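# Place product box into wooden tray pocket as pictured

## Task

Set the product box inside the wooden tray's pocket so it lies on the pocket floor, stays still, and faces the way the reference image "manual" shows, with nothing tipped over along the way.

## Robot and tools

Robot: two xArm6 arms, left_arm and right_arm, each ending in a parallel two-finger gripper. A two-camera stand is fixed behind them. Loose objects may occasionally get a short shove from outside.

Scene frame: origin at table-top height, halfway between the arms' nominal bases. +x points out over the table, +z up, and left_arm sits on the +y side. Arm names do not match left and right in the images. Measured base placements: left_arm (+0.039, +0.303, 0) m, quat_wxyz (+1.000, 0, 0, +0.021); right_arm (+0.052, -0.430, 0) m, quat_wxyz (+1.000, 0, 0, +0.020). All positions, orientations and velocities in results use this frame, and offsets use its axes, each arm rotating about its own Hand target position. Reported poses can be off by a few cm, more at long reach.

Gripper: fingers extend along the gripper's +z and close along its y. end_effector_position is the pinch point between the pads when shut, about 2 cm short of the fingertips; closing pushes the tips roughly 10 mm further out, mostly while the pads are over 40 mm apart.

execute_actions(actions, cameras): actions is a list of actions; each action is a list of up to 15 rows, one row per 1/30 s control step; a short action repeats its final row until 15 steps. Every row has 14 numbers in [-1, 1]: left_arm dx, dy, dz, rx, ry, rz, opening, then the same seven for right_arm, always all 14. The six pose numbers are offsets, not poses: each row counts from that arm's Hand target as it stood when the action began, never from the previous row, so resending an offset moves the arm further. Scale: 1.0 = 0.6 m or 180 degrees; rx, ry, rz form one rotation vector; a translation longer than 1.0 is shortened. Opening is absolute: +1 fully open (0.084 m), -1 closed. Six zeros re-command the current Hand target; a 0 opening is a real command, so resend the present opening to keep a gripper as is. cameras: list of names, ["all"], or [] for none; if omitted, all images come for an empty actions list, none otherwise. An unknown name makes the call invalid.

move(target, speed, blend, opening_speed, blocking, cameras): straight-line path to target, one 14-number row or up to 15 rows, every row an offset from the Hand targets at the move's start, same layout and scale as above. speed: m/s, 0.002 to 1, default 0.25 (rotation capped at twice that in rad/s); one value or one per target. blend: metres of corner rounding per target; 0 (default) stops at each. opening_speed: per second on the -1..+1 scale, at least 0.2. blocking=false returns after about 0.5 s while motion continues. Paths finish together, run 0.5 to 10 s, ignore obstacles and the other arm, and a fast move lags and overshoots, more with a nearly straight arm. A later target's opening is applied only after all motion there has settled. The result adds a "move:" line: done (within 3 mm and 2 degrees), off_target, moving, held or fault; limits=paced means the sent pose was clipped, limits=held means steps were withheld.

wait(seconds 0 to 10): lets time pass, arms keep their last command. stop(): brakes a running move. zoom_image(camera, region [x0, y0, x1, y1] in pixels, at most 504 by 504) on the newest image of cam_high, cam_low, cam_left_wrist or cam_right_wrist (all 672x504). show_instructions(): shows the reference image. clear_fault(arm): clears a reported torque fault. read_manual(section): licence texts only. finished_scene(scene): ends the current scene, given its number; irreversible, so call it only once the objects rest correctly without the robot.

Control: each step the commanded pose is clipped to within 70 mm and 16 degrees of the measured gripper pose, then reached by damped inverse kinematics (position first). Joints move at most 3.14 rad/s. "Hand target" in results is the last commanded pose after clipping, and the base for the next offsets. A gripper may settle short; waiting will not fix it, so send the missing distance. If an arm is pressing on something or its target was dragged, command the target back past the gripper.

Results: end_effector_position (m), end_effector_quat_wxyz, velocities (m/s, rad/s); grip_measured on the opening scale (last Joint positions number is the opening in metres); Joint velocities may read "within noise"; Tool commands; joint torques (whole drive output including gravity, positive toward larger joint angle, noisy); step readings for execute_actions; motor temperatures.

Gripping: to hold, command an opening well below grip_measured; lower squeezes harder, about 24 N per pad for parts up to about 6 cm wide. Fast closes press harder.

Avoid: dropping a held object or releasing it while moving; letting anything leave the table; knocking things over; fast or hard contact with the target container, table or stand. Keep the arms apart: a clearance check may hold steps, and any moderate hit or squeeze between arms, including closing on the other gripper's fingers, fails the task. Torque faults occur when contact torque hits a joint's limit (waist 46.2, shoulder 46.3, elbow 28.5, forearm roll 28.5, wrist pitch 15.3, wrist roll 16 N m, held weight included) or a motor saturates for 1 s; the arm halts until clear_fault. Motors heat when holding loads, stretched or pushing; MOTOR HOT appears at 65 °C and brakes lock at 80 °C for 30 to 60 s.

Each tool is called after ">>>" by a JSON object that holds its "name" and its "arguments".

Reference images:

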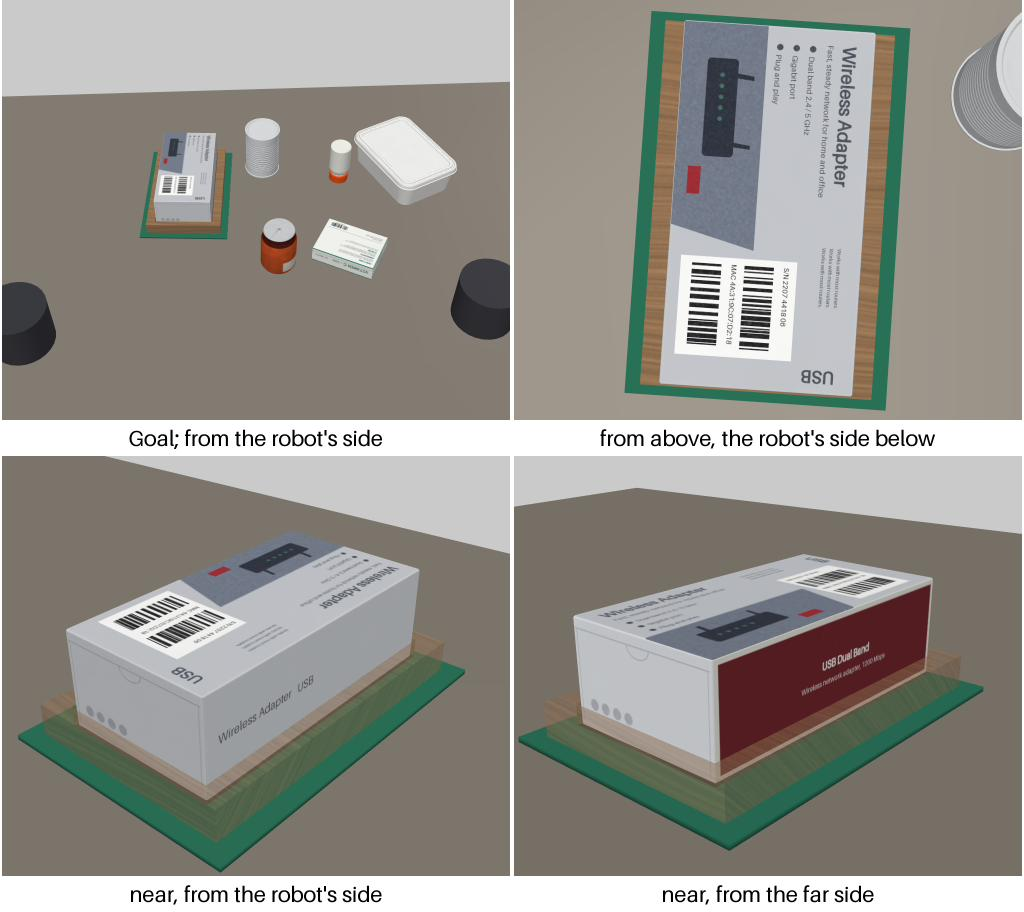

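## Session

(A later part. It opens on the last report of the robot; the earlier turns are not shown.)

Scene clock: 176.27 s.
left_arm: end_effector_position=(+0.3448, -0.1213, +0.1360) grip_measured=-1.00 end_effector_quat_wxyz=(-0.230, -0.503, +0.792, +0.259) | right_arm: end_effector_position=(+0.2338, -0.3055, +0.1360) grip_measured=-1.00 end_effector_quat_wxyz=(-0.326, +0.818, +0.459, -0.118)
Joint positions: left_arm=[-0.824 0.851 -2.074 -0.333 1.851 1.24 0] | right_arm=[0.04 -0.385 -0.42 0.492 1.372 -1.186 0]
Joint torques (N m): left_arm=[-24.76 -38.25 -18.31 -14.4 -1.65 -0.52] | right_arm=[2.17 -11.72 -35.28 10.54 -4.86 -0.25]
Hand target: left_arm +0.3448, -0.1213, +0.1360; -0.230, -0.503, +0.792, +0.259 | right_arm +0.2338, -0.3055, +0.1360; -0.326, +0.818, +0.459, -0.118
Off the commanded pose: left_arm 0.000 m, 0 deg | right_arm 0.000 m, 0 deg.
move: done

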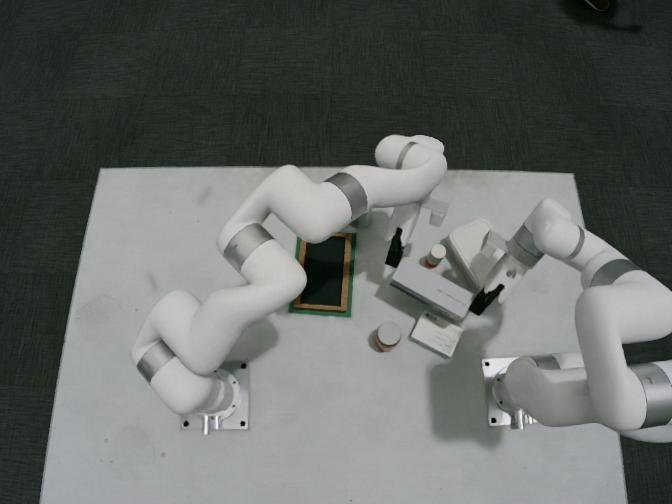

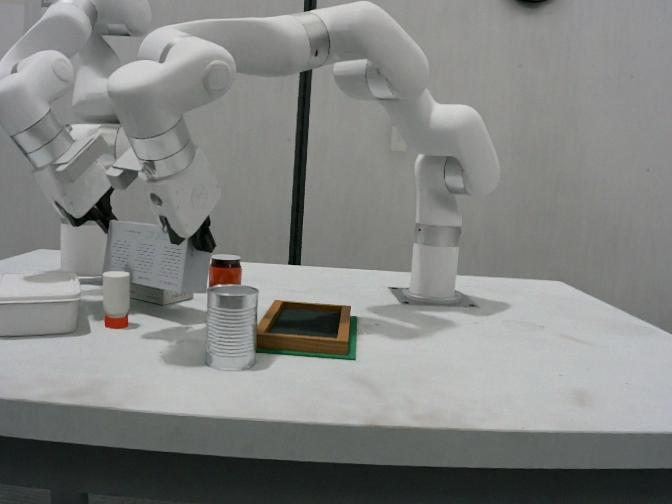

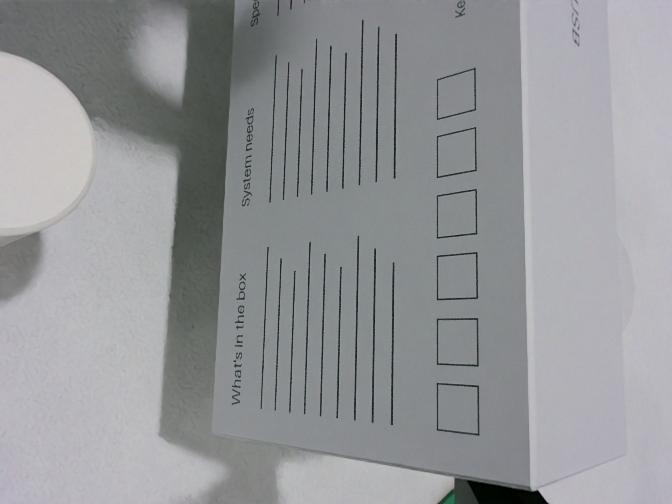

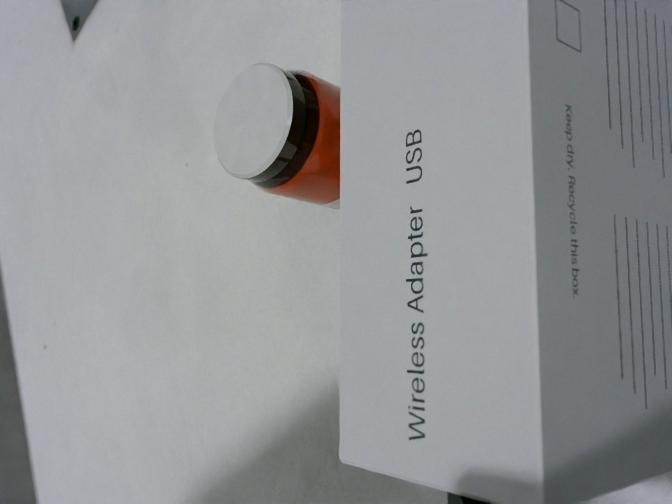

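>>> {"name": "move", "arguments": {"target": [0.0264,-0.0142,0,0,0,0,-1,0.0264,-0.0142,0,0,0,0,-1], "speed": 0.08}}

>>> {"name": "move", "arguments": {"target": [0,0,-0.07,0,0,0,-1,0,0,-0.07,0,0,0,-1], "speed": 0.05, "cameras": ["all"]}}

>>> {"name": "zoom_image", "arguments": {"camera": "cam_low", "region": [60, 200, 280, 360]}}

Scene clock: 182.77 s.
left_arm: end_effector_position=(+0.3607, -0.1298, +0.1360) grip_measured=-1.00 end_effector_quat_wxyz=(-0.230, -0.503, +0.792, +0.259) | right_arm: end_effector_position=(+0.2496, -0.3140, +0.1360) grip_measured=-1.00 end_effector_quat_wxyz=(-0.326, +0.818, +0.459, -0.118)
Joint positions: left_arm=[-0.813 0.961 -2.265 -0.335 1.93 1.223 0] | right_arm=[0.009 -0.324 -0.472 0.475 1.375 -1.21 0]
Joint torques (N m): left_arm=[-25.92 -39.27 -18.26 -14.4 -1.87 -0.6] | right_arm=[3.09 -12.62 -34.67 9.31 -4.59 -0.3]
Hand target: left_arm +0.3607, -0.1299, +0.1360; -0.230, -0.503, +0.792, +0.259 | right_arm +0.2496, -0.3140, +0.1360; -0.326, +0.818, +0.459, -0.118
Off the commanded pose: left_arm 0.000 m, 0 deg | right_arm 0.000 m, 0 deg.
move: done

Scene clock: 184.00 s.
left_arm: end_effector_position=(+0.3608, -0.1298, +0.0941) grip_measured=-1.00 end_effector_quat_wxyz=(-0.230, -0.503, +0.792, +0.259) | right_arm: end_effector_position=(+0.2496, -0.3140, +0.0940) grip_measured=-1.00 end_effector_quat_wxyz=(-0.326, +0.818, +0.459, -0.118)
Joint positions: left_arm=[-0.817 0.99 -2.198 -0.327 1.838 1.252 0] | right_arm=[0.026 -0.21 -0.435 0.504 1.236 -1.274 0]
Joint torques (N m): left_arm=[-28.1 -32.52 -13.99 -12.75 -2.58 0.07] | right_arm=[6.69 -12.06 -25.56 8.08 -4.16 -0.18]
Hand target: left_arm +0.3607, -0.1299, +0.0940; -0.230, -0.503, +0.792, +0.259 | right_arm +0.2496, -0.3140, +0.0940; -0.326, +0.818, +0.459, -0.118
Off the commanded pose: left_arm 0.000 m, 0 deg | right_arm 0.000 m, 0 deg.
move: done

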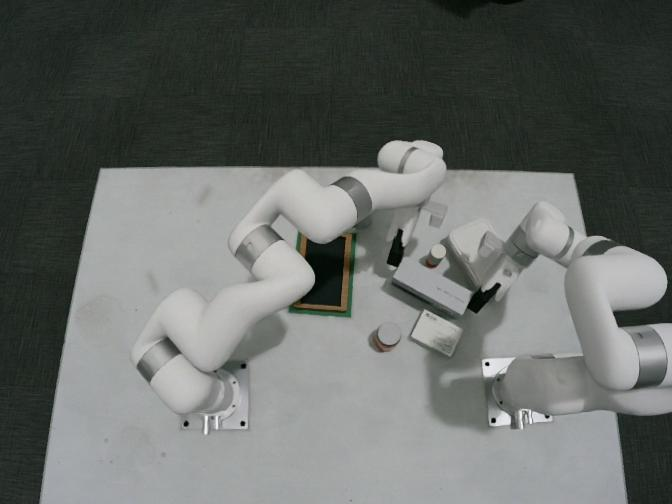

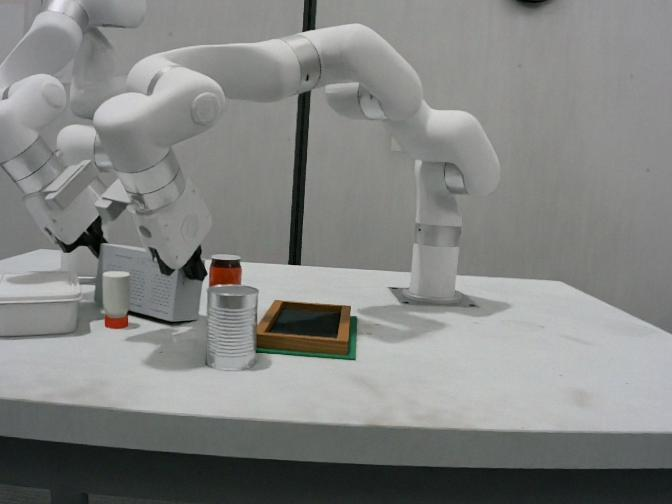

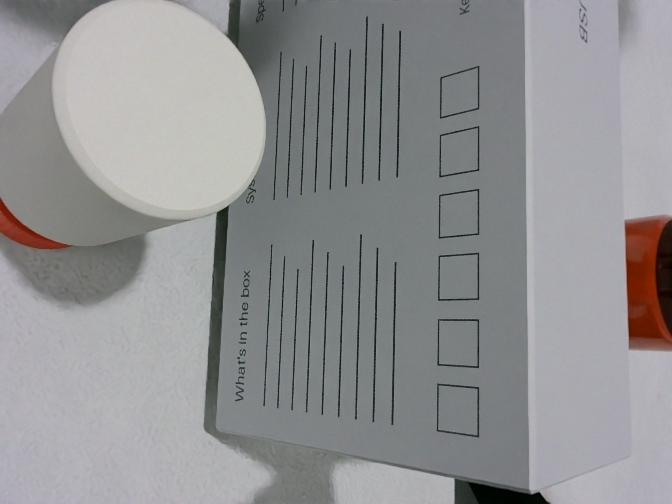

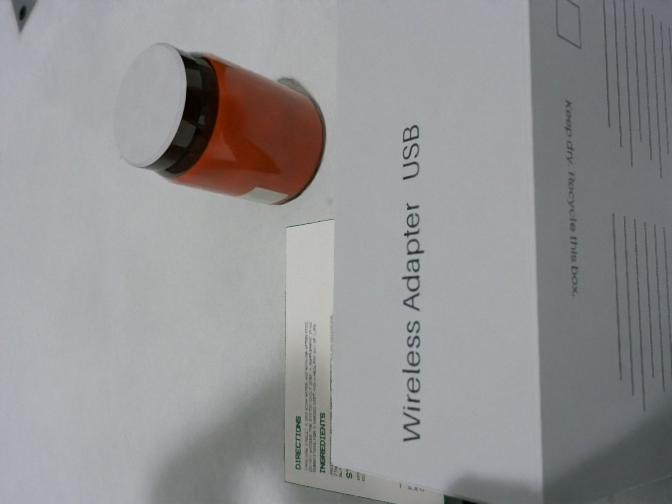

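Scaled by 2.291 from the camera's 672x504 image, which has a finer 960x720 frame.

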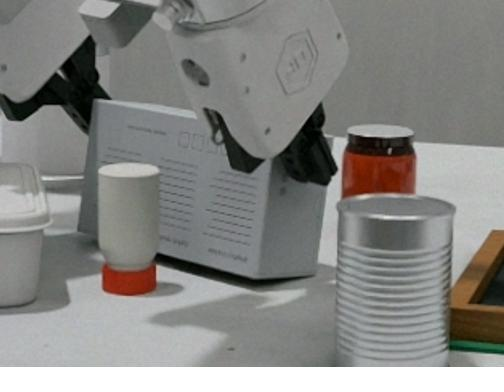

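>>> {"name": "move", "arguments": {"target": [0,0,-0.016,0,0,0,-1,0,0,-0.016,0,0,0,-1], "speed": 0.03, "cameras": ["cam_low"]}}

>>> {"name": "zoom_image", "arguments": {"camera": "cam_low", "region": [60, 200, 280, 360]}}

Scene clock: 188.00 s.
left_arm: end_effector_position=(+0.3608, -0.1298, +0.0844) grip_measured=-1.00 end_effector_quat_wxyz=(-0.230, -0.503, +0.792, +0.259) | right_arm: end_effector_position=(+0.2496, -0.3140, +0.0844) grip_measured=-1.00 end_effector_quat_wxyz=(-0.326, +0.818, +0.459, -0.118)
Joint positions: left_arm=[-0.817 1 -2.188 -0.326 1.819 1.258 0] | right_arm=[0.03 -0.18 -0.429 0.513 1.204 -1.29 0]
Joint torques (N m): left_arm=[-28.34 -32.69 -13.84 -12.08 -2.55 0.15] | right_arm=[6.78 -11.59 -25.13 7.78 -3.97 -0.14]
Hand target: left_arm +0.3607, -0.1299, +0.0844; -0.230, -0.503, +0.792, +0.259 | right_arm +0.2496, -0.3140, +0.0844; -0.326, +0.818, +0.459, -0.118
Off the commanded pose: left_arm 0.000 m, 0 deg | right_arm 0.000 m, 0 deg.
move: done
Images, in order (width x height): cam_low 672x504.

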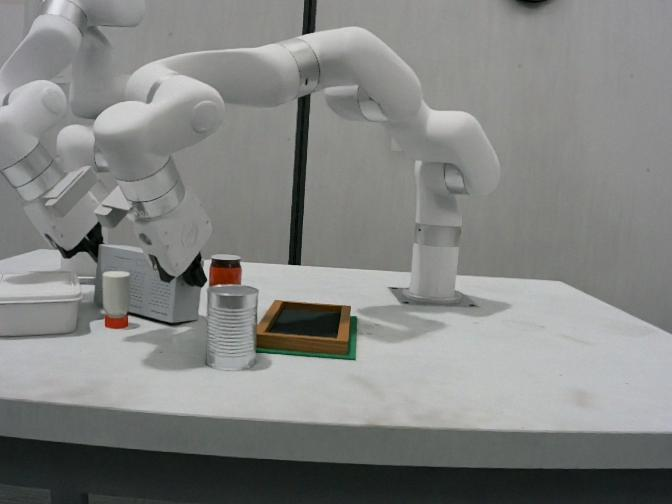

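Scaled by 2.291 from the camera's 672x504 image, which has a finer 960x720 frame.

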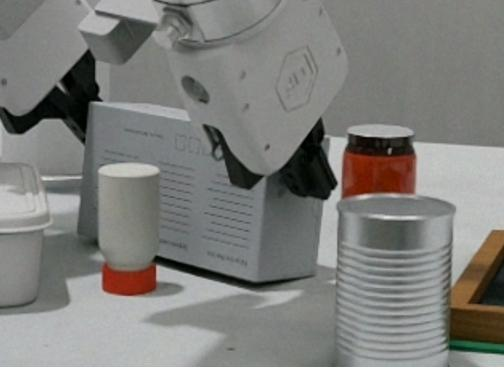

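>>> {"name": "move", "arguments": {"target": [[0,0,0,0.013,0.0245,0,-1,0,0,0,0.013,0.0245,0,-1],[0,0,-0.009,0.013,0.0245,0,-1,0,0,-0.009,0.013,0.0245,0,-1]], "speed": 0.04, "cameras": ["cam_low"]}}

>>> {"name": "zoom_image", "arguments": {"camera": "cam_low", "region": [60, 200, 280, 360]}}

Scene clock: 192.70 s.
left_arm: end_effector_position=(+0.3608, -0.1298, +0.0791) grip_measured=-1.00 end_effector_quat_wxyz=(-0.250, -0.497, +0.777, +0.294) | right_arm: end_effector_position=(+0.2497, -0.3140, +0.0790) grip_measured=-1.00 end_effector_quat_wxyz=(-0.360, +0.806, +0.449, -0.140)
Joint positions: left_arm=[-0.803 1.18 -2.464 -0.358 1.996 1.215 0] | right_arm=[0 -0.074 -0.485 0.526 1.253 -1.326 0]
Joint torques (N m): left_arm=[-28.61 -33.63 -13.45 -11.87 -2.76 0.1] | right_arm=[7.68 -13.88 -24.48 9.46 -3.49 -0.27]
Hand target: left_arm +0.3607, -0.1299, +0.0790; -0.250, -0.497, +0.777, +0.294 | right_arm +0.2496, -0.3140, +0.0790; -0.360, +0.806, +0.449, -0.140
Off the commanded pose: left_arm 0.000 m, 0 deg | right_arm 0.000 m, 0 deg.
move: done
Images, in order (width x height): cam_low 672x504.

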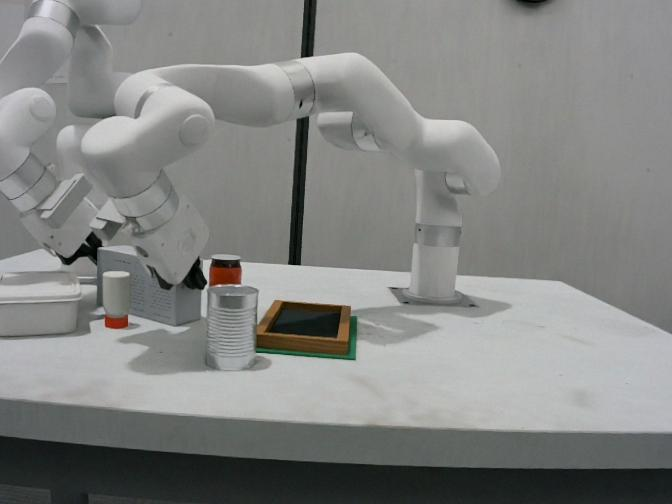

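Scaled by 2.291 from the camera's 672x504 image, which has a finer 960x720 frame.

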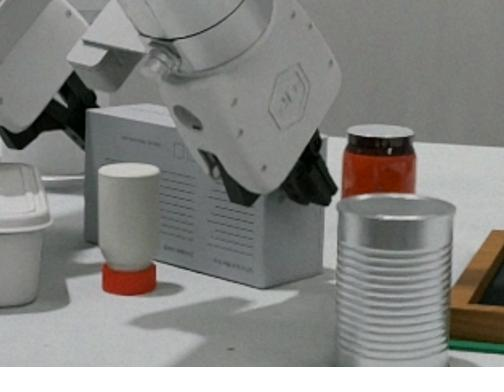

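>>> {"name": "move", "arguments": {"target": [[0.0237,0.044,0,0,0,0,-1,-0.0158,-0.0293,0,0,0,0,-1],[0.0237,0.044,0.25,-0.118,-0.2195,0,-1,-0.0158,-0.0293,0.25,-0.118,-0.2195,0,1],[-0.05,0.6,0.4,-0.118,-0.2195,0,-1,0.082,0.075,0.25,-0.118,-0.2195,0,1]], "speed": [0.05,0.2,0.25], "cameras": ["all"]}}

Scene clock: 205.20 s.
left_arm: end_effector_position=(+0.3307, +0.2301, +0.3190) grip_measured=-1.00 end_effector_quat_wxyz=(-0.060, -0.513, +0.855, -0.036) | right_arm: end_effector_position=(+0.2988, -0.2690, +0.2290) grip_measured=+1.00 end_effector_quat_wxyz=(-0.037, +0.857, +0.511, +0.061)
Joint positions: left_arm=[-0.18 -0.588 -0.87 -0.131 1.508 1.934 0] | right_arm=[0.483 -0.773 -0.464 0.083 1.118 -0.584 0.084]
Joint torques (N m): left_arm=[1.01 -10.86 -16.63 -1.27 -0.92 0.29] | right_arm=[2.12 -3.64 -25.36 -0.97 -3.11 0.28]
Hand target: left_arm +0.3307, +0.2301, +0.3190; -0.060, -0.513, +0.855, -0.036 | right_arm +0.2988, -0.2690, +0.2290; -0.037, +0.857, +0.511, +0.061
Off the commanded pose: left_arm 0.000 m, 0 deg | right_arm 0.000 m, 0 deg.
move: done

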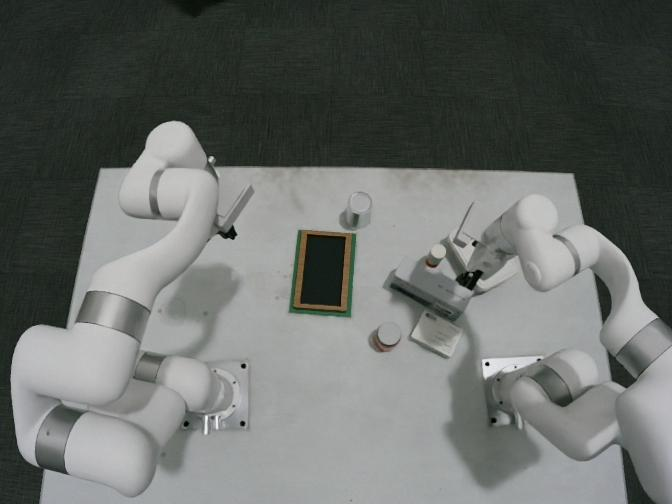

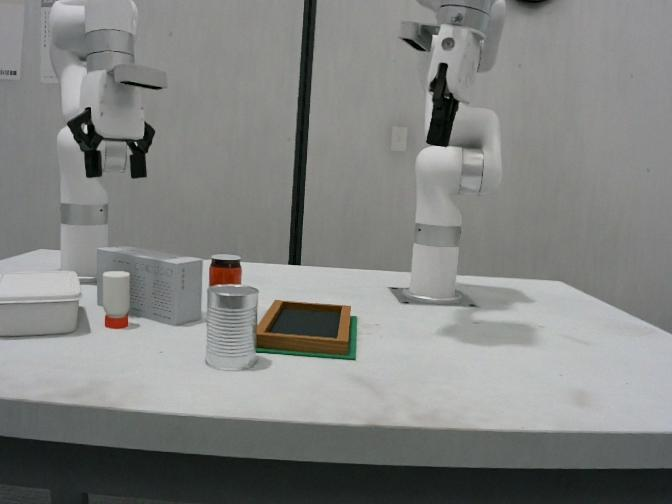

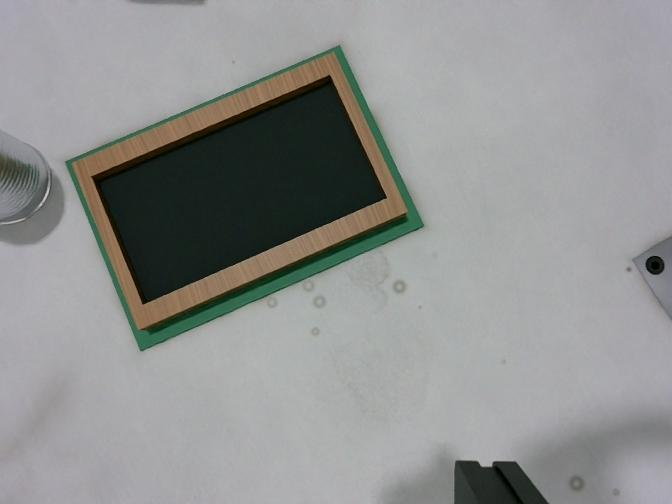

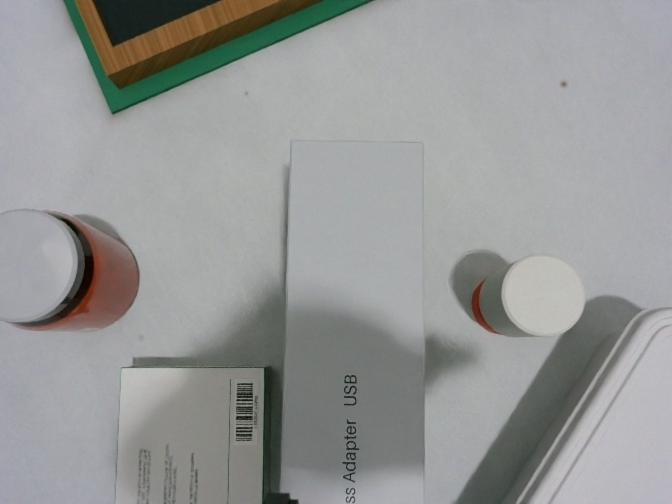

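>>> {"name": "move", "arguments": {"target": [[0,0,0,0,0,0,-1,-0.0085,0.0897,-0.05,-0.039,0.021,0,0.85],[0,0,0,0,0,0,-1,-0.0085,0.0897,-0.17,-0.039,0.021,0,0.85]], "speed": 0.15, "cameras": ["all"]}}

Scene clock: 225.40 s.
left_arm: end_effector_position=(+0.3307, +0.2301, +0.3190) grip_measured=-1.00 end_effector_quat_wxyz=(-0.060, -0.513, +0.855, -0.036) | right_arm: end_effector_position=(+0.2937, -0.2152, +0.1270) grip_measured=+0.85 end_effector_quat_wxyz=(-0.001, +0.859, +0.512, +0.001)
Joint positions: left_arm=[-0.18 -0.588 -0.87 -0.131 1.508 1.935 0] | right_arm=[0.686 -0.392 -0.444 0.002 0.834 -0.351 0.078]
Joint torques (N m): left_arm=[0.77 -10.72 -16.58 -1.27 -1.36 -0.1] | right_arm=[2.02 -9.07 -21.07 0.17 -2.88 -0.24]
Hand target: left_arm +0.3307, +0.2301, +0.3190; -0.060, -0.513, +0.855, -0.036 | right_arm +0.2937, -0.2152, +0.1270; -0.001, +0.859, +0.512, +0.001
Off the commanded pose: left_arm 0.000 m, 0 deg | right_arm 0.000 m, 0 deg.
move: done

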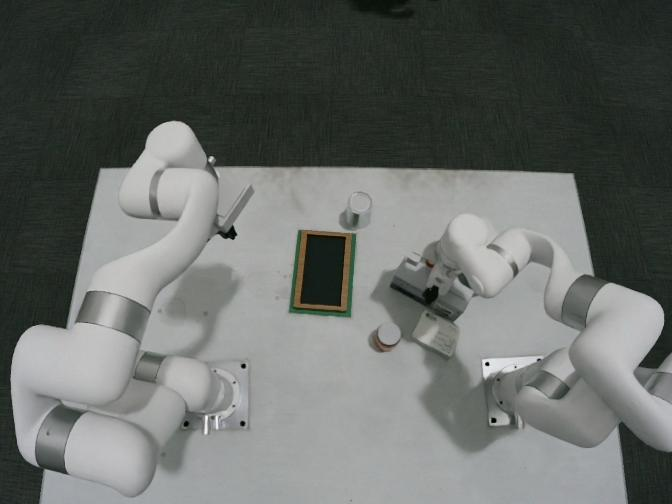

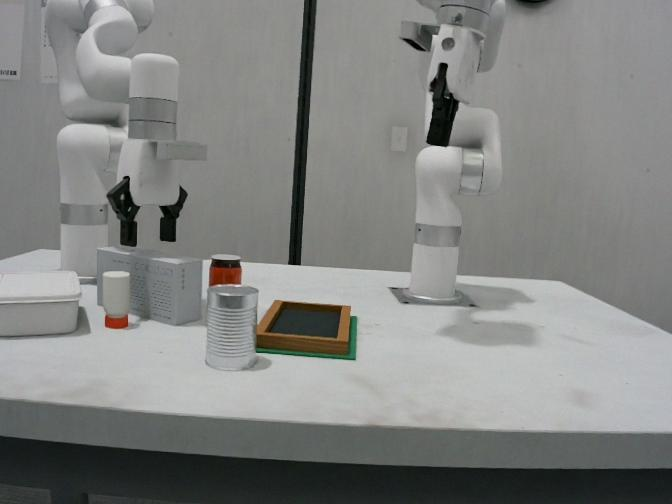

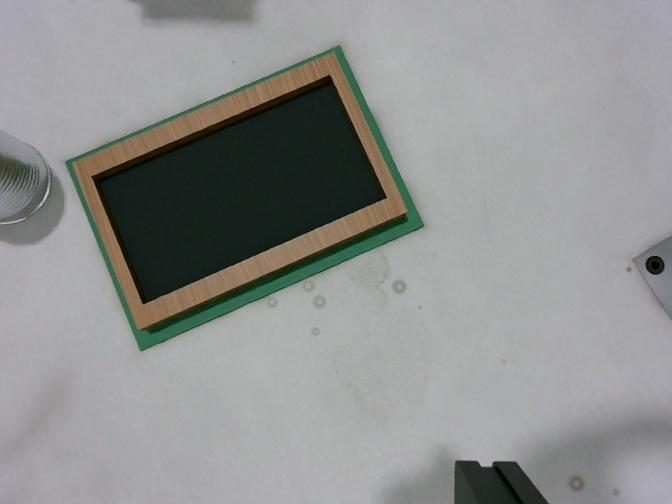

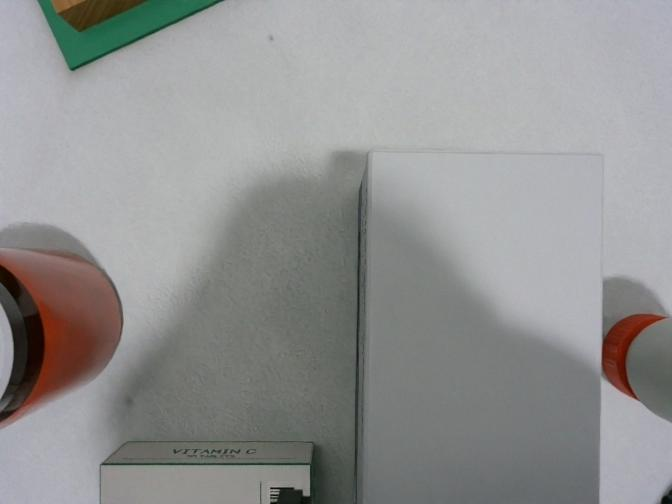

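>>> {"name": "move", "arguments": {"target": [[0,0,0,0,0,0,-1,0.0043,-0.0023,-0.061,0,0,0,0.85],[0,0,0,0,0,0,-1,0.0043,-0.0023,-0.061,0,0,0,-0.3]], "speed": 0.08, "opening_speed": 0.8, "cameras": ["cam_low","cam_right_wrist"]}}

Scene clock: 231.03 s.
left_arm: end_effector_position=(+0.3307, +0.2301, +0.3190) grip_measured=-1.00 end_effector_quat_wxyz=(-0.060, -0.513, +0.855, -0.036) | right_arm: end_effector_position=(+0.2963, -0.2166, +0.0904) grip_measured=+0.38 end_effector_quat_wxyz=(-0.001, +0.859, +0.512, +0.001)
Joint positions: left_arm=[-0.18 -0.588 -0.87 -0.131 1.508 1.935 0] | right_arm=[0.677 -0.294 -0.402 0.003 0.694 -0.36 0.06]
Joint torques (N m): left_arm=[0.75 -10.37 -16.71 -1.24 -1.32 -0.17] | right_arm=[0.69 -10.51 -18 -0.96 -2.59 -0.09]
Hand target: left_arm +0.3307, +0.2301, +0.3190; -0.060, -0.513, +0.855, -0.036 | right_arm +0.2963, -0.2166, +0.0904; -0.001, +0.859, +0.512, +0.001
Off the commanded pose: left_arm 0.000 m, 0 deg | right_arm 0.000 m, 0 deg.
move: done
Images, in order (width x height): cam_low 672x504, cam_right_wrist 672x504.

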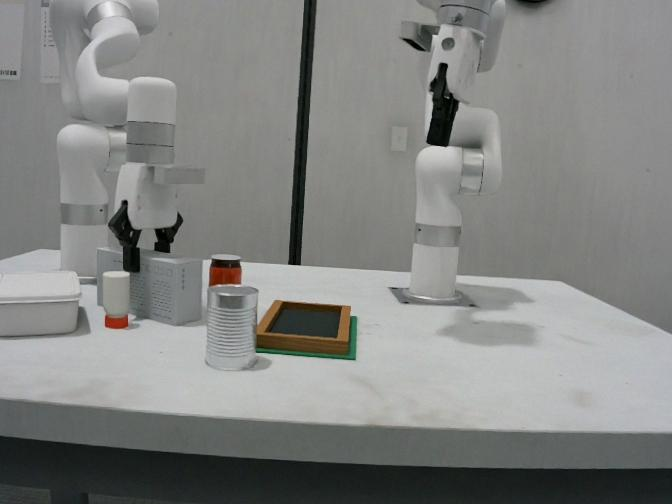

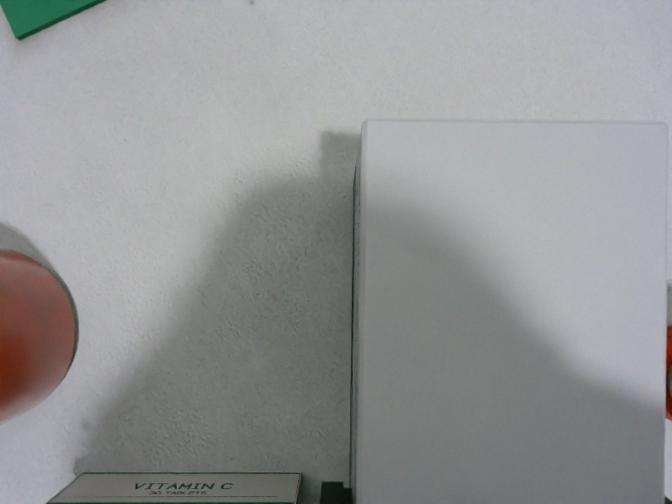

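>>> {"name": "move", "arguments": {"target": [[0,0,0,0,0,0,-1,0,0,0.22,0,0,0,-0.3],[0,0,0,0,0,0,-1,0.0912,0.2,0.28,0,0,-0.3733,-0.3]], "speed": 0.2, "blend": [0.03,0]}}

>>> {"name": "move", "arguments": {"target": [0,0,0,0,0,0,-1,0,0.176,0,0.331,-0.032,0,-0.3], "speed": 0.2, "cameras": ["all"]}}

Scene clock: 243.00 s.
left_arm: end_effector_position=(+0.3307, +0.2301, +0.3190) grip_measured=-1.00 end_effector_quat_wxyz=(-0.060, -0.513, +0.855, -0.036) | right_arm: end_effector_position=(+0.3510, -0.0966, +0.2584) grip_measured=+0.38 end_effector_quat_wxyz=(+0.000, +0.999, -0.049, +0.001)
Joint positions: left_arm=[-0.18 -0.588 -0.87 -0.131 1.508 1.935 0] | right_arm=[0.801 -0.106 -1.111 -0.002 1.215 0.938 0.06]
Joint torques (N m): left_arm=[0.73 -10.37 -16.56 -1.16 -1.34 -0.12] | right_arm=[1.77 -18.59 -27.05 -1.13 -2.26 0.28]
Hand target: left_arm +0.3307, +0.2301, +0.3190; -0.060, -0.513, +0.855, -0.036 | right_arm +0.3510, -0.0966, +0.2584; +0.000, +0.999, -0.049, +0.001
Off the commanded pose: left_arm 0.000 m, 0 deg | right_arm 0.000 m, 0 deg.
move: done

Scene clock: 246.23 s.
left_arm: end_effector_position=(+0.3307, +0.2301, +0.3190) grip_measured=-1.00 end_effector_quat_wxyz=(-0.060, -0.513, +0.855, -0.036) | right_arm: end_effector_position=(+0.3510, +0.0090, +0.2584) grip_measured=+0.38 end_effector_quat_wxyz=(-0.499, +0.865, -0.043, +0.025)
Joint positions: left_arm=[-0.18 -0.588 -0.87 -0.131 1.508 1.935 0] | right_arm=[0.822 -0.177 -0.743 1.633 0.519 -0.409 0.06]
Joint torques (N m): left_arm=[0.72 -10.19 -16.56 -1.04 -1.32 -0.15] | right_arm=[-1.63 -16.56 -24.7 0.13 0.31 -0.14]
Hand target: left_arm +0.3307, +0.2301, +0.3190; -0.060, -0.513, +0.855, -0.036 | right_arm +0.3510, +0.0090, +0.2584; -0.499, +0.865, -0.043, +0.025
Off the commanded pose: left_arm 0.000 m, 0 deg | right_arm 0.000 m, 0 deg.
move: done

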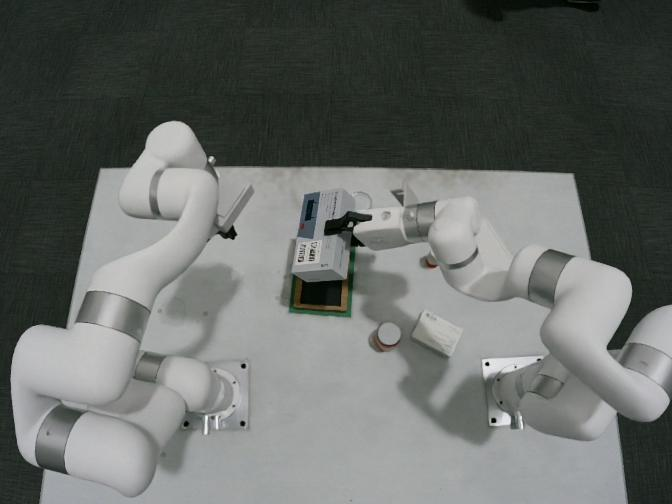

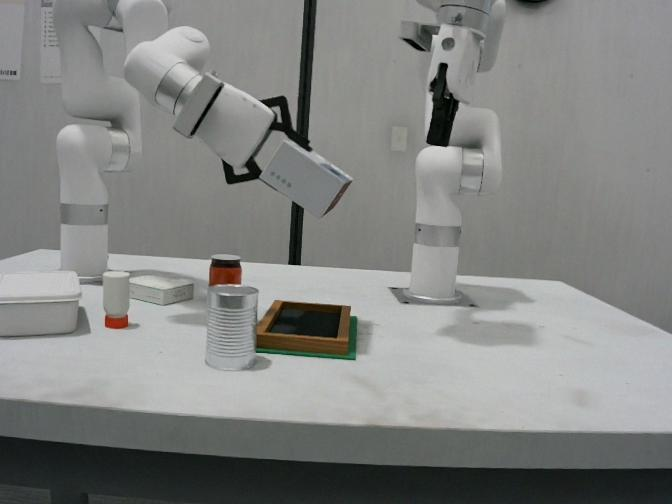

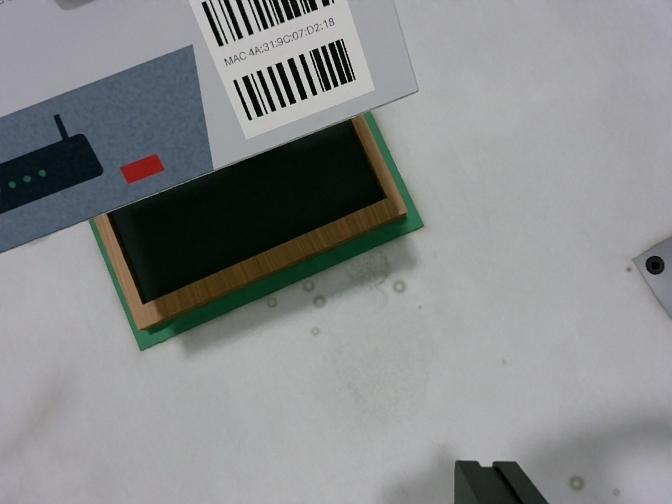

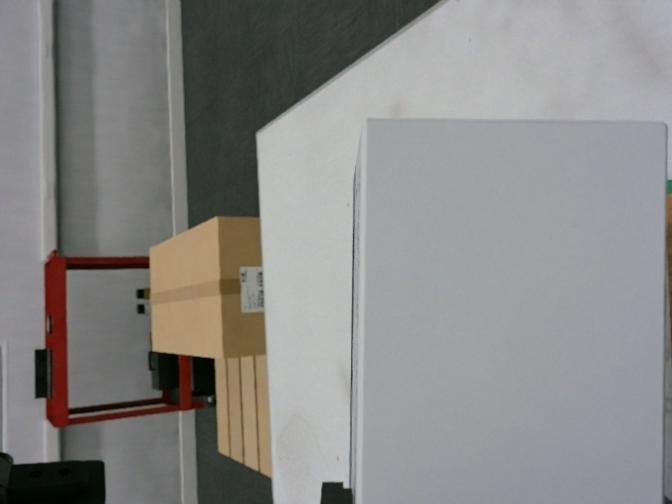

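>>> {"name": "move", "arguments": {"target": [0,0,0,0,0,0,-1,0.0017,0.025,-0.247,-0.0277,0.0025,0.0083,-0.3], "speed": 0.12, "cameras": ["all"]}}

>>> {"name": "zoom_image", "arguments": {"camera": "cam_left_wrist", "region": [40, 30, 460, 345]}}

Scene clock: 269.23 s.
left_arm: end_effector_position=(+0.3307, +0.2301, +0.3190) grip_measured=-1.00 end_effector_quat_wxyz=(-0.060, -0.513, +0.855, -0.036) | right_arm: end_effector_position=(+0.3521, +0.0240, +0.1102) grip_measured=+0.38 end_effector_quat_wxyz=(-0.461, +0.887, -0.032, +0.017)
Joint positions: left_arm=[-0.18 -0.588 -0.87 -0.131 1.508 1.935 0] | right_arm=[0.836 0.2 -0.822 1.978 0.546 -0.858 0.06]
Joint torques (N m): left_arm=[0.48 -10.12 -16.66 -0.9 -1.31 -0.16] | right_arm=[1.79 -21.29 -21.72 0.53 1.12 -0.16]
Hand target: left_arm +0.3307, +0.2301, +0.3190; -0.060, -0.513, +0.855, -0.036 | right_arm +0.3521, +0.0240, +0.1102; -0.461, +0.887, -0.032, +0.017
Off the commanded pose: left_arm 0.000 m, 0 deg | right_arm 0.000 m, 0 deg.
move: done

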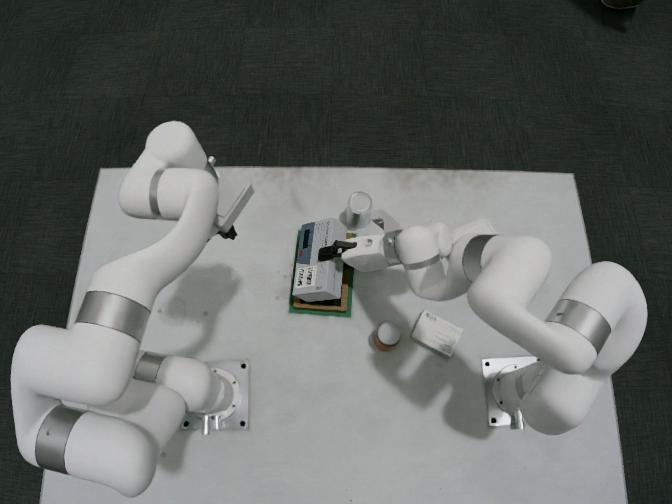

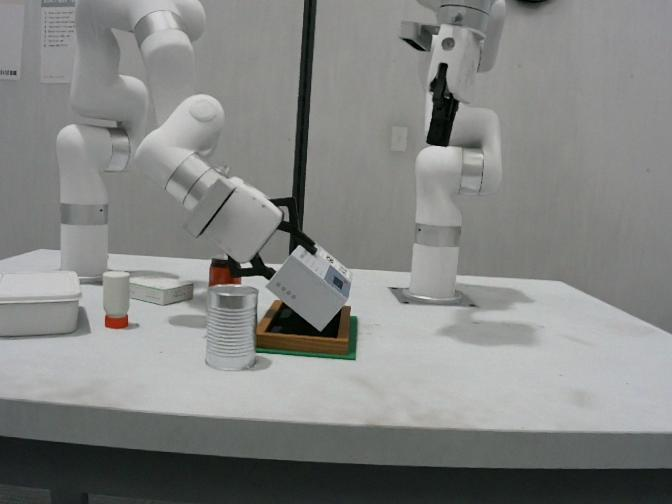

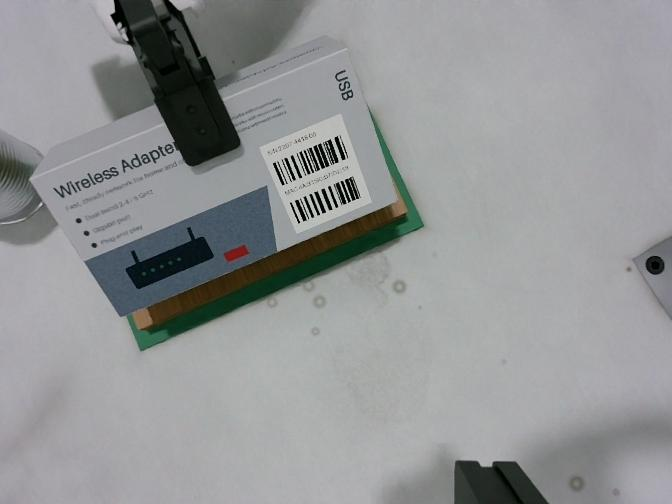

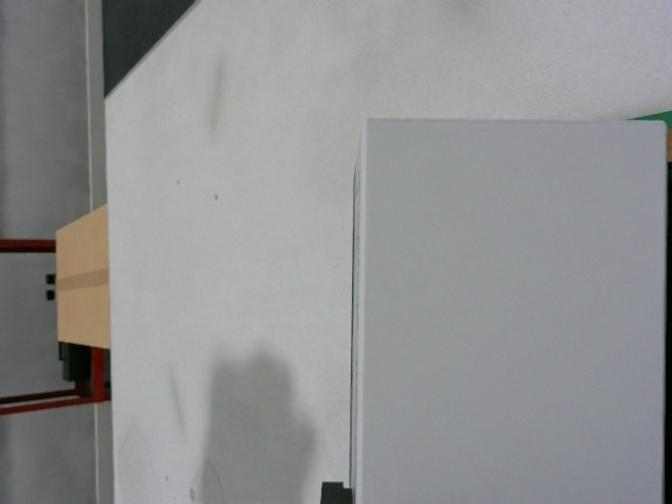

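Scaled by 1.200 from the camera's 672x504 image, which has a finer 960x720 frame.

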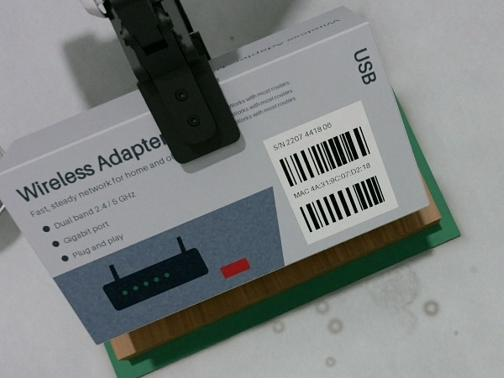

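>>> {"name": "move", "arguments": {"target": [0,0,0,0,0,0,-1,0.0033,0,-0.053,0,0,0.006,-0.3], "speed": 0.06, "cameras": ["cam_low","cam_left_wrist"]}}

>>> {"name": "zoom_image", "arguments": {"camera": "cam_low", "region": [190, 220, 390, 365]}}

Scene clock: 282.47 s.
left_arm: end_effector_position=(+0.3307, +0.2301, +0.3190) grip_measured=-1.00 end_effector_quat_wxyz=(-0.060, -0.513, +0.855, -0.036) | right_arm: end_effector_position=(+0.3545, +0.0249, +0.0808) grip_measured=+0.38 end_effector_quat_wxyz=(-0.463, +0.886, -0.023, +0.013)
Joint positions: left_arm=[-0.18 -0.588 -0.87 -0.131 1.508 1.935 0] | right_arm=[0.816 0.288 -0.848 2.026 0.595 -0.954 0.06]
Joint torques (N m): left_arm=[0.4 -9.93 -16.63 -0.89 -1.34 -0.16] | right_arm=[-4.67 21.17 10.62 -2.14 -14.58 -0.54]
Hand target: left_arm +0.3307, +0.2301, +0.3190; -0.060, -0.513, +0.855, -0.036 | right_arm +0.3540, +0.0240, +0.0784; -0.461, +0.887, -0.024, +0.012
Off the commanded pose: left_arm 0.000 m, 0 deg | right_arm 0.003 m, 0 deg.
move: done
Images, in order (width x height): cam_low 672x504, cam_left_wrist 672x504.

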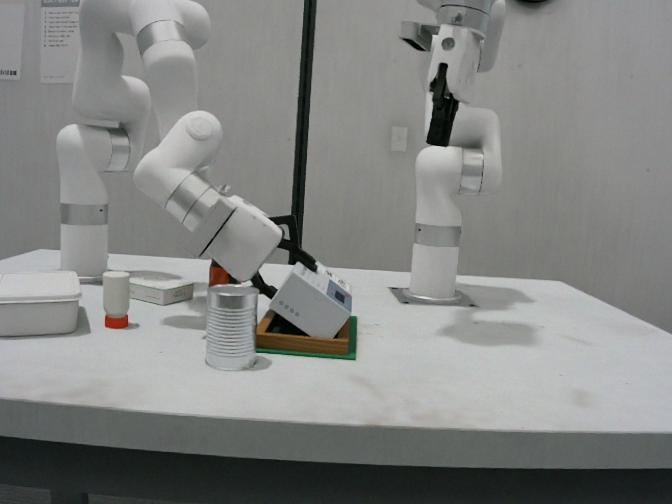

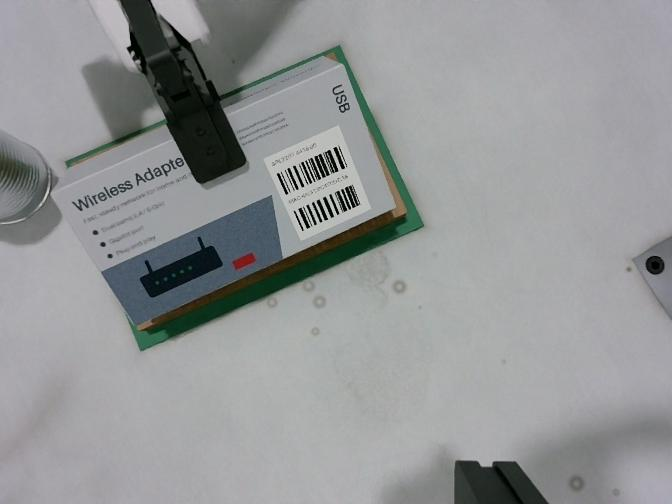

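Scaled by 2.520 from the camera's 672x504 image, which has a finer 960x720 frame.

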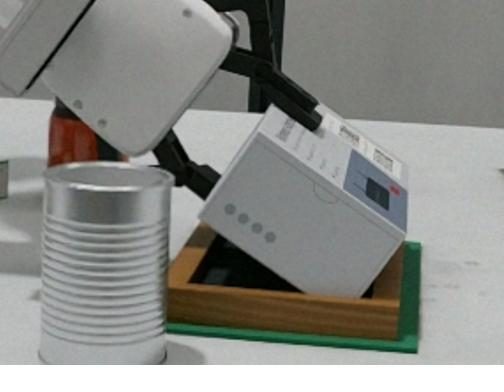

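>>> {"name": "move", "arguments": {"target": [[0,0,0,0,0,0,-1,-0.001,0,0.012,0,0,0,-0.3],[0,0,0,0,0,0,-1,-0.0014,-0.009,-0.0045,0.05,-0.004,0,-0.3]], "speed": 0.05, "cameras": ["cam_low","cam_left_wrist"]}}

>>> {"name": "zoom_image", "arguments": {"camera": "cam_low", "region": [190, 220, 390, 365]}}

Scene clock: 294.87 s.
left_arm: end_effector_position=(+0.3307, +0.2301, +0.3190) grip_measured=-1.00 end_effector_quat_wxyz=(-0.060, -0.513, +0.855, -0.036) | right_arm: end_effector_position=(+0.3532, +0.0186, +0.0757) grip_measured=+0.38 end_effector_quat_wxyz=(-0.529, +0.848, -0.022, +0.016)
Joint positions: left_arm=[-0.18 -0.588 -0.87 -0.131 1.508 1.935 0] | right_arm=[0.739 0.322 -0.786 2.155 0.808 -1.147 0.06]
Joint torques (N m): left_arm=[0.45 -9.79 -16.61 -0.87 -1.37 -0.15] | right_arm=[-0.46 -17.81 -13.18 0.08 0.52 -0.31]
Hand target: left_arm +0.3307, +0.2301, +0.3190; -0.060, -0.513, +0.855, -0.036 | right_arm +0.3532, +0.0186, +0.0757; -0.529, +0.848, -0.022, +0.016
Off the commanded pose: left_arm 0.000 m, 0 deg | right_arm 0.000 m, 0 deg.
move: done
Images, in order (width x height): cam_low 672x504, cam_left_wrist 672x504.

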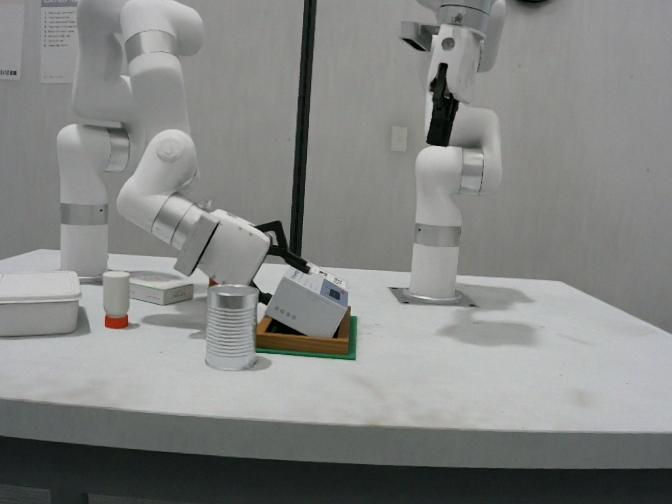

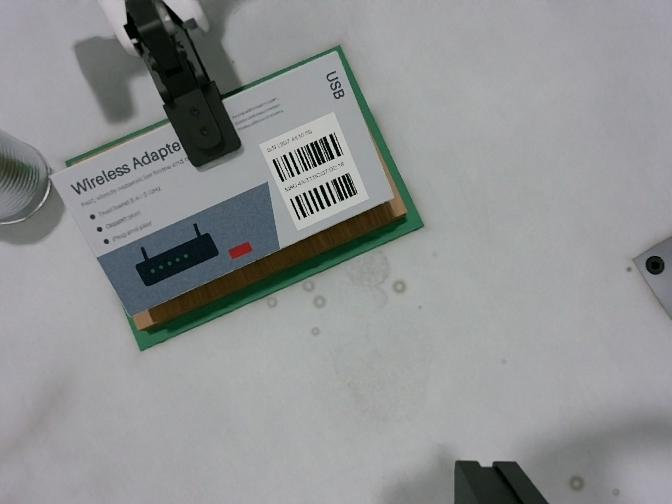

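Scaled by 2.520 from the camera's 672x504 image, which has a finer 960x720 frame.

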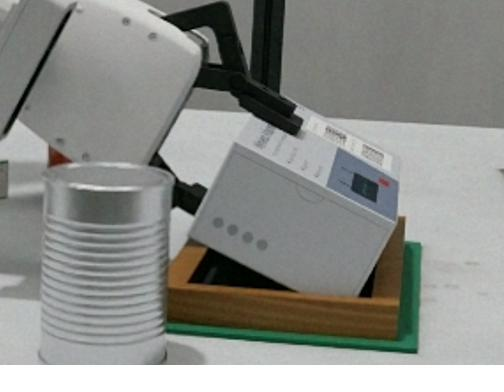

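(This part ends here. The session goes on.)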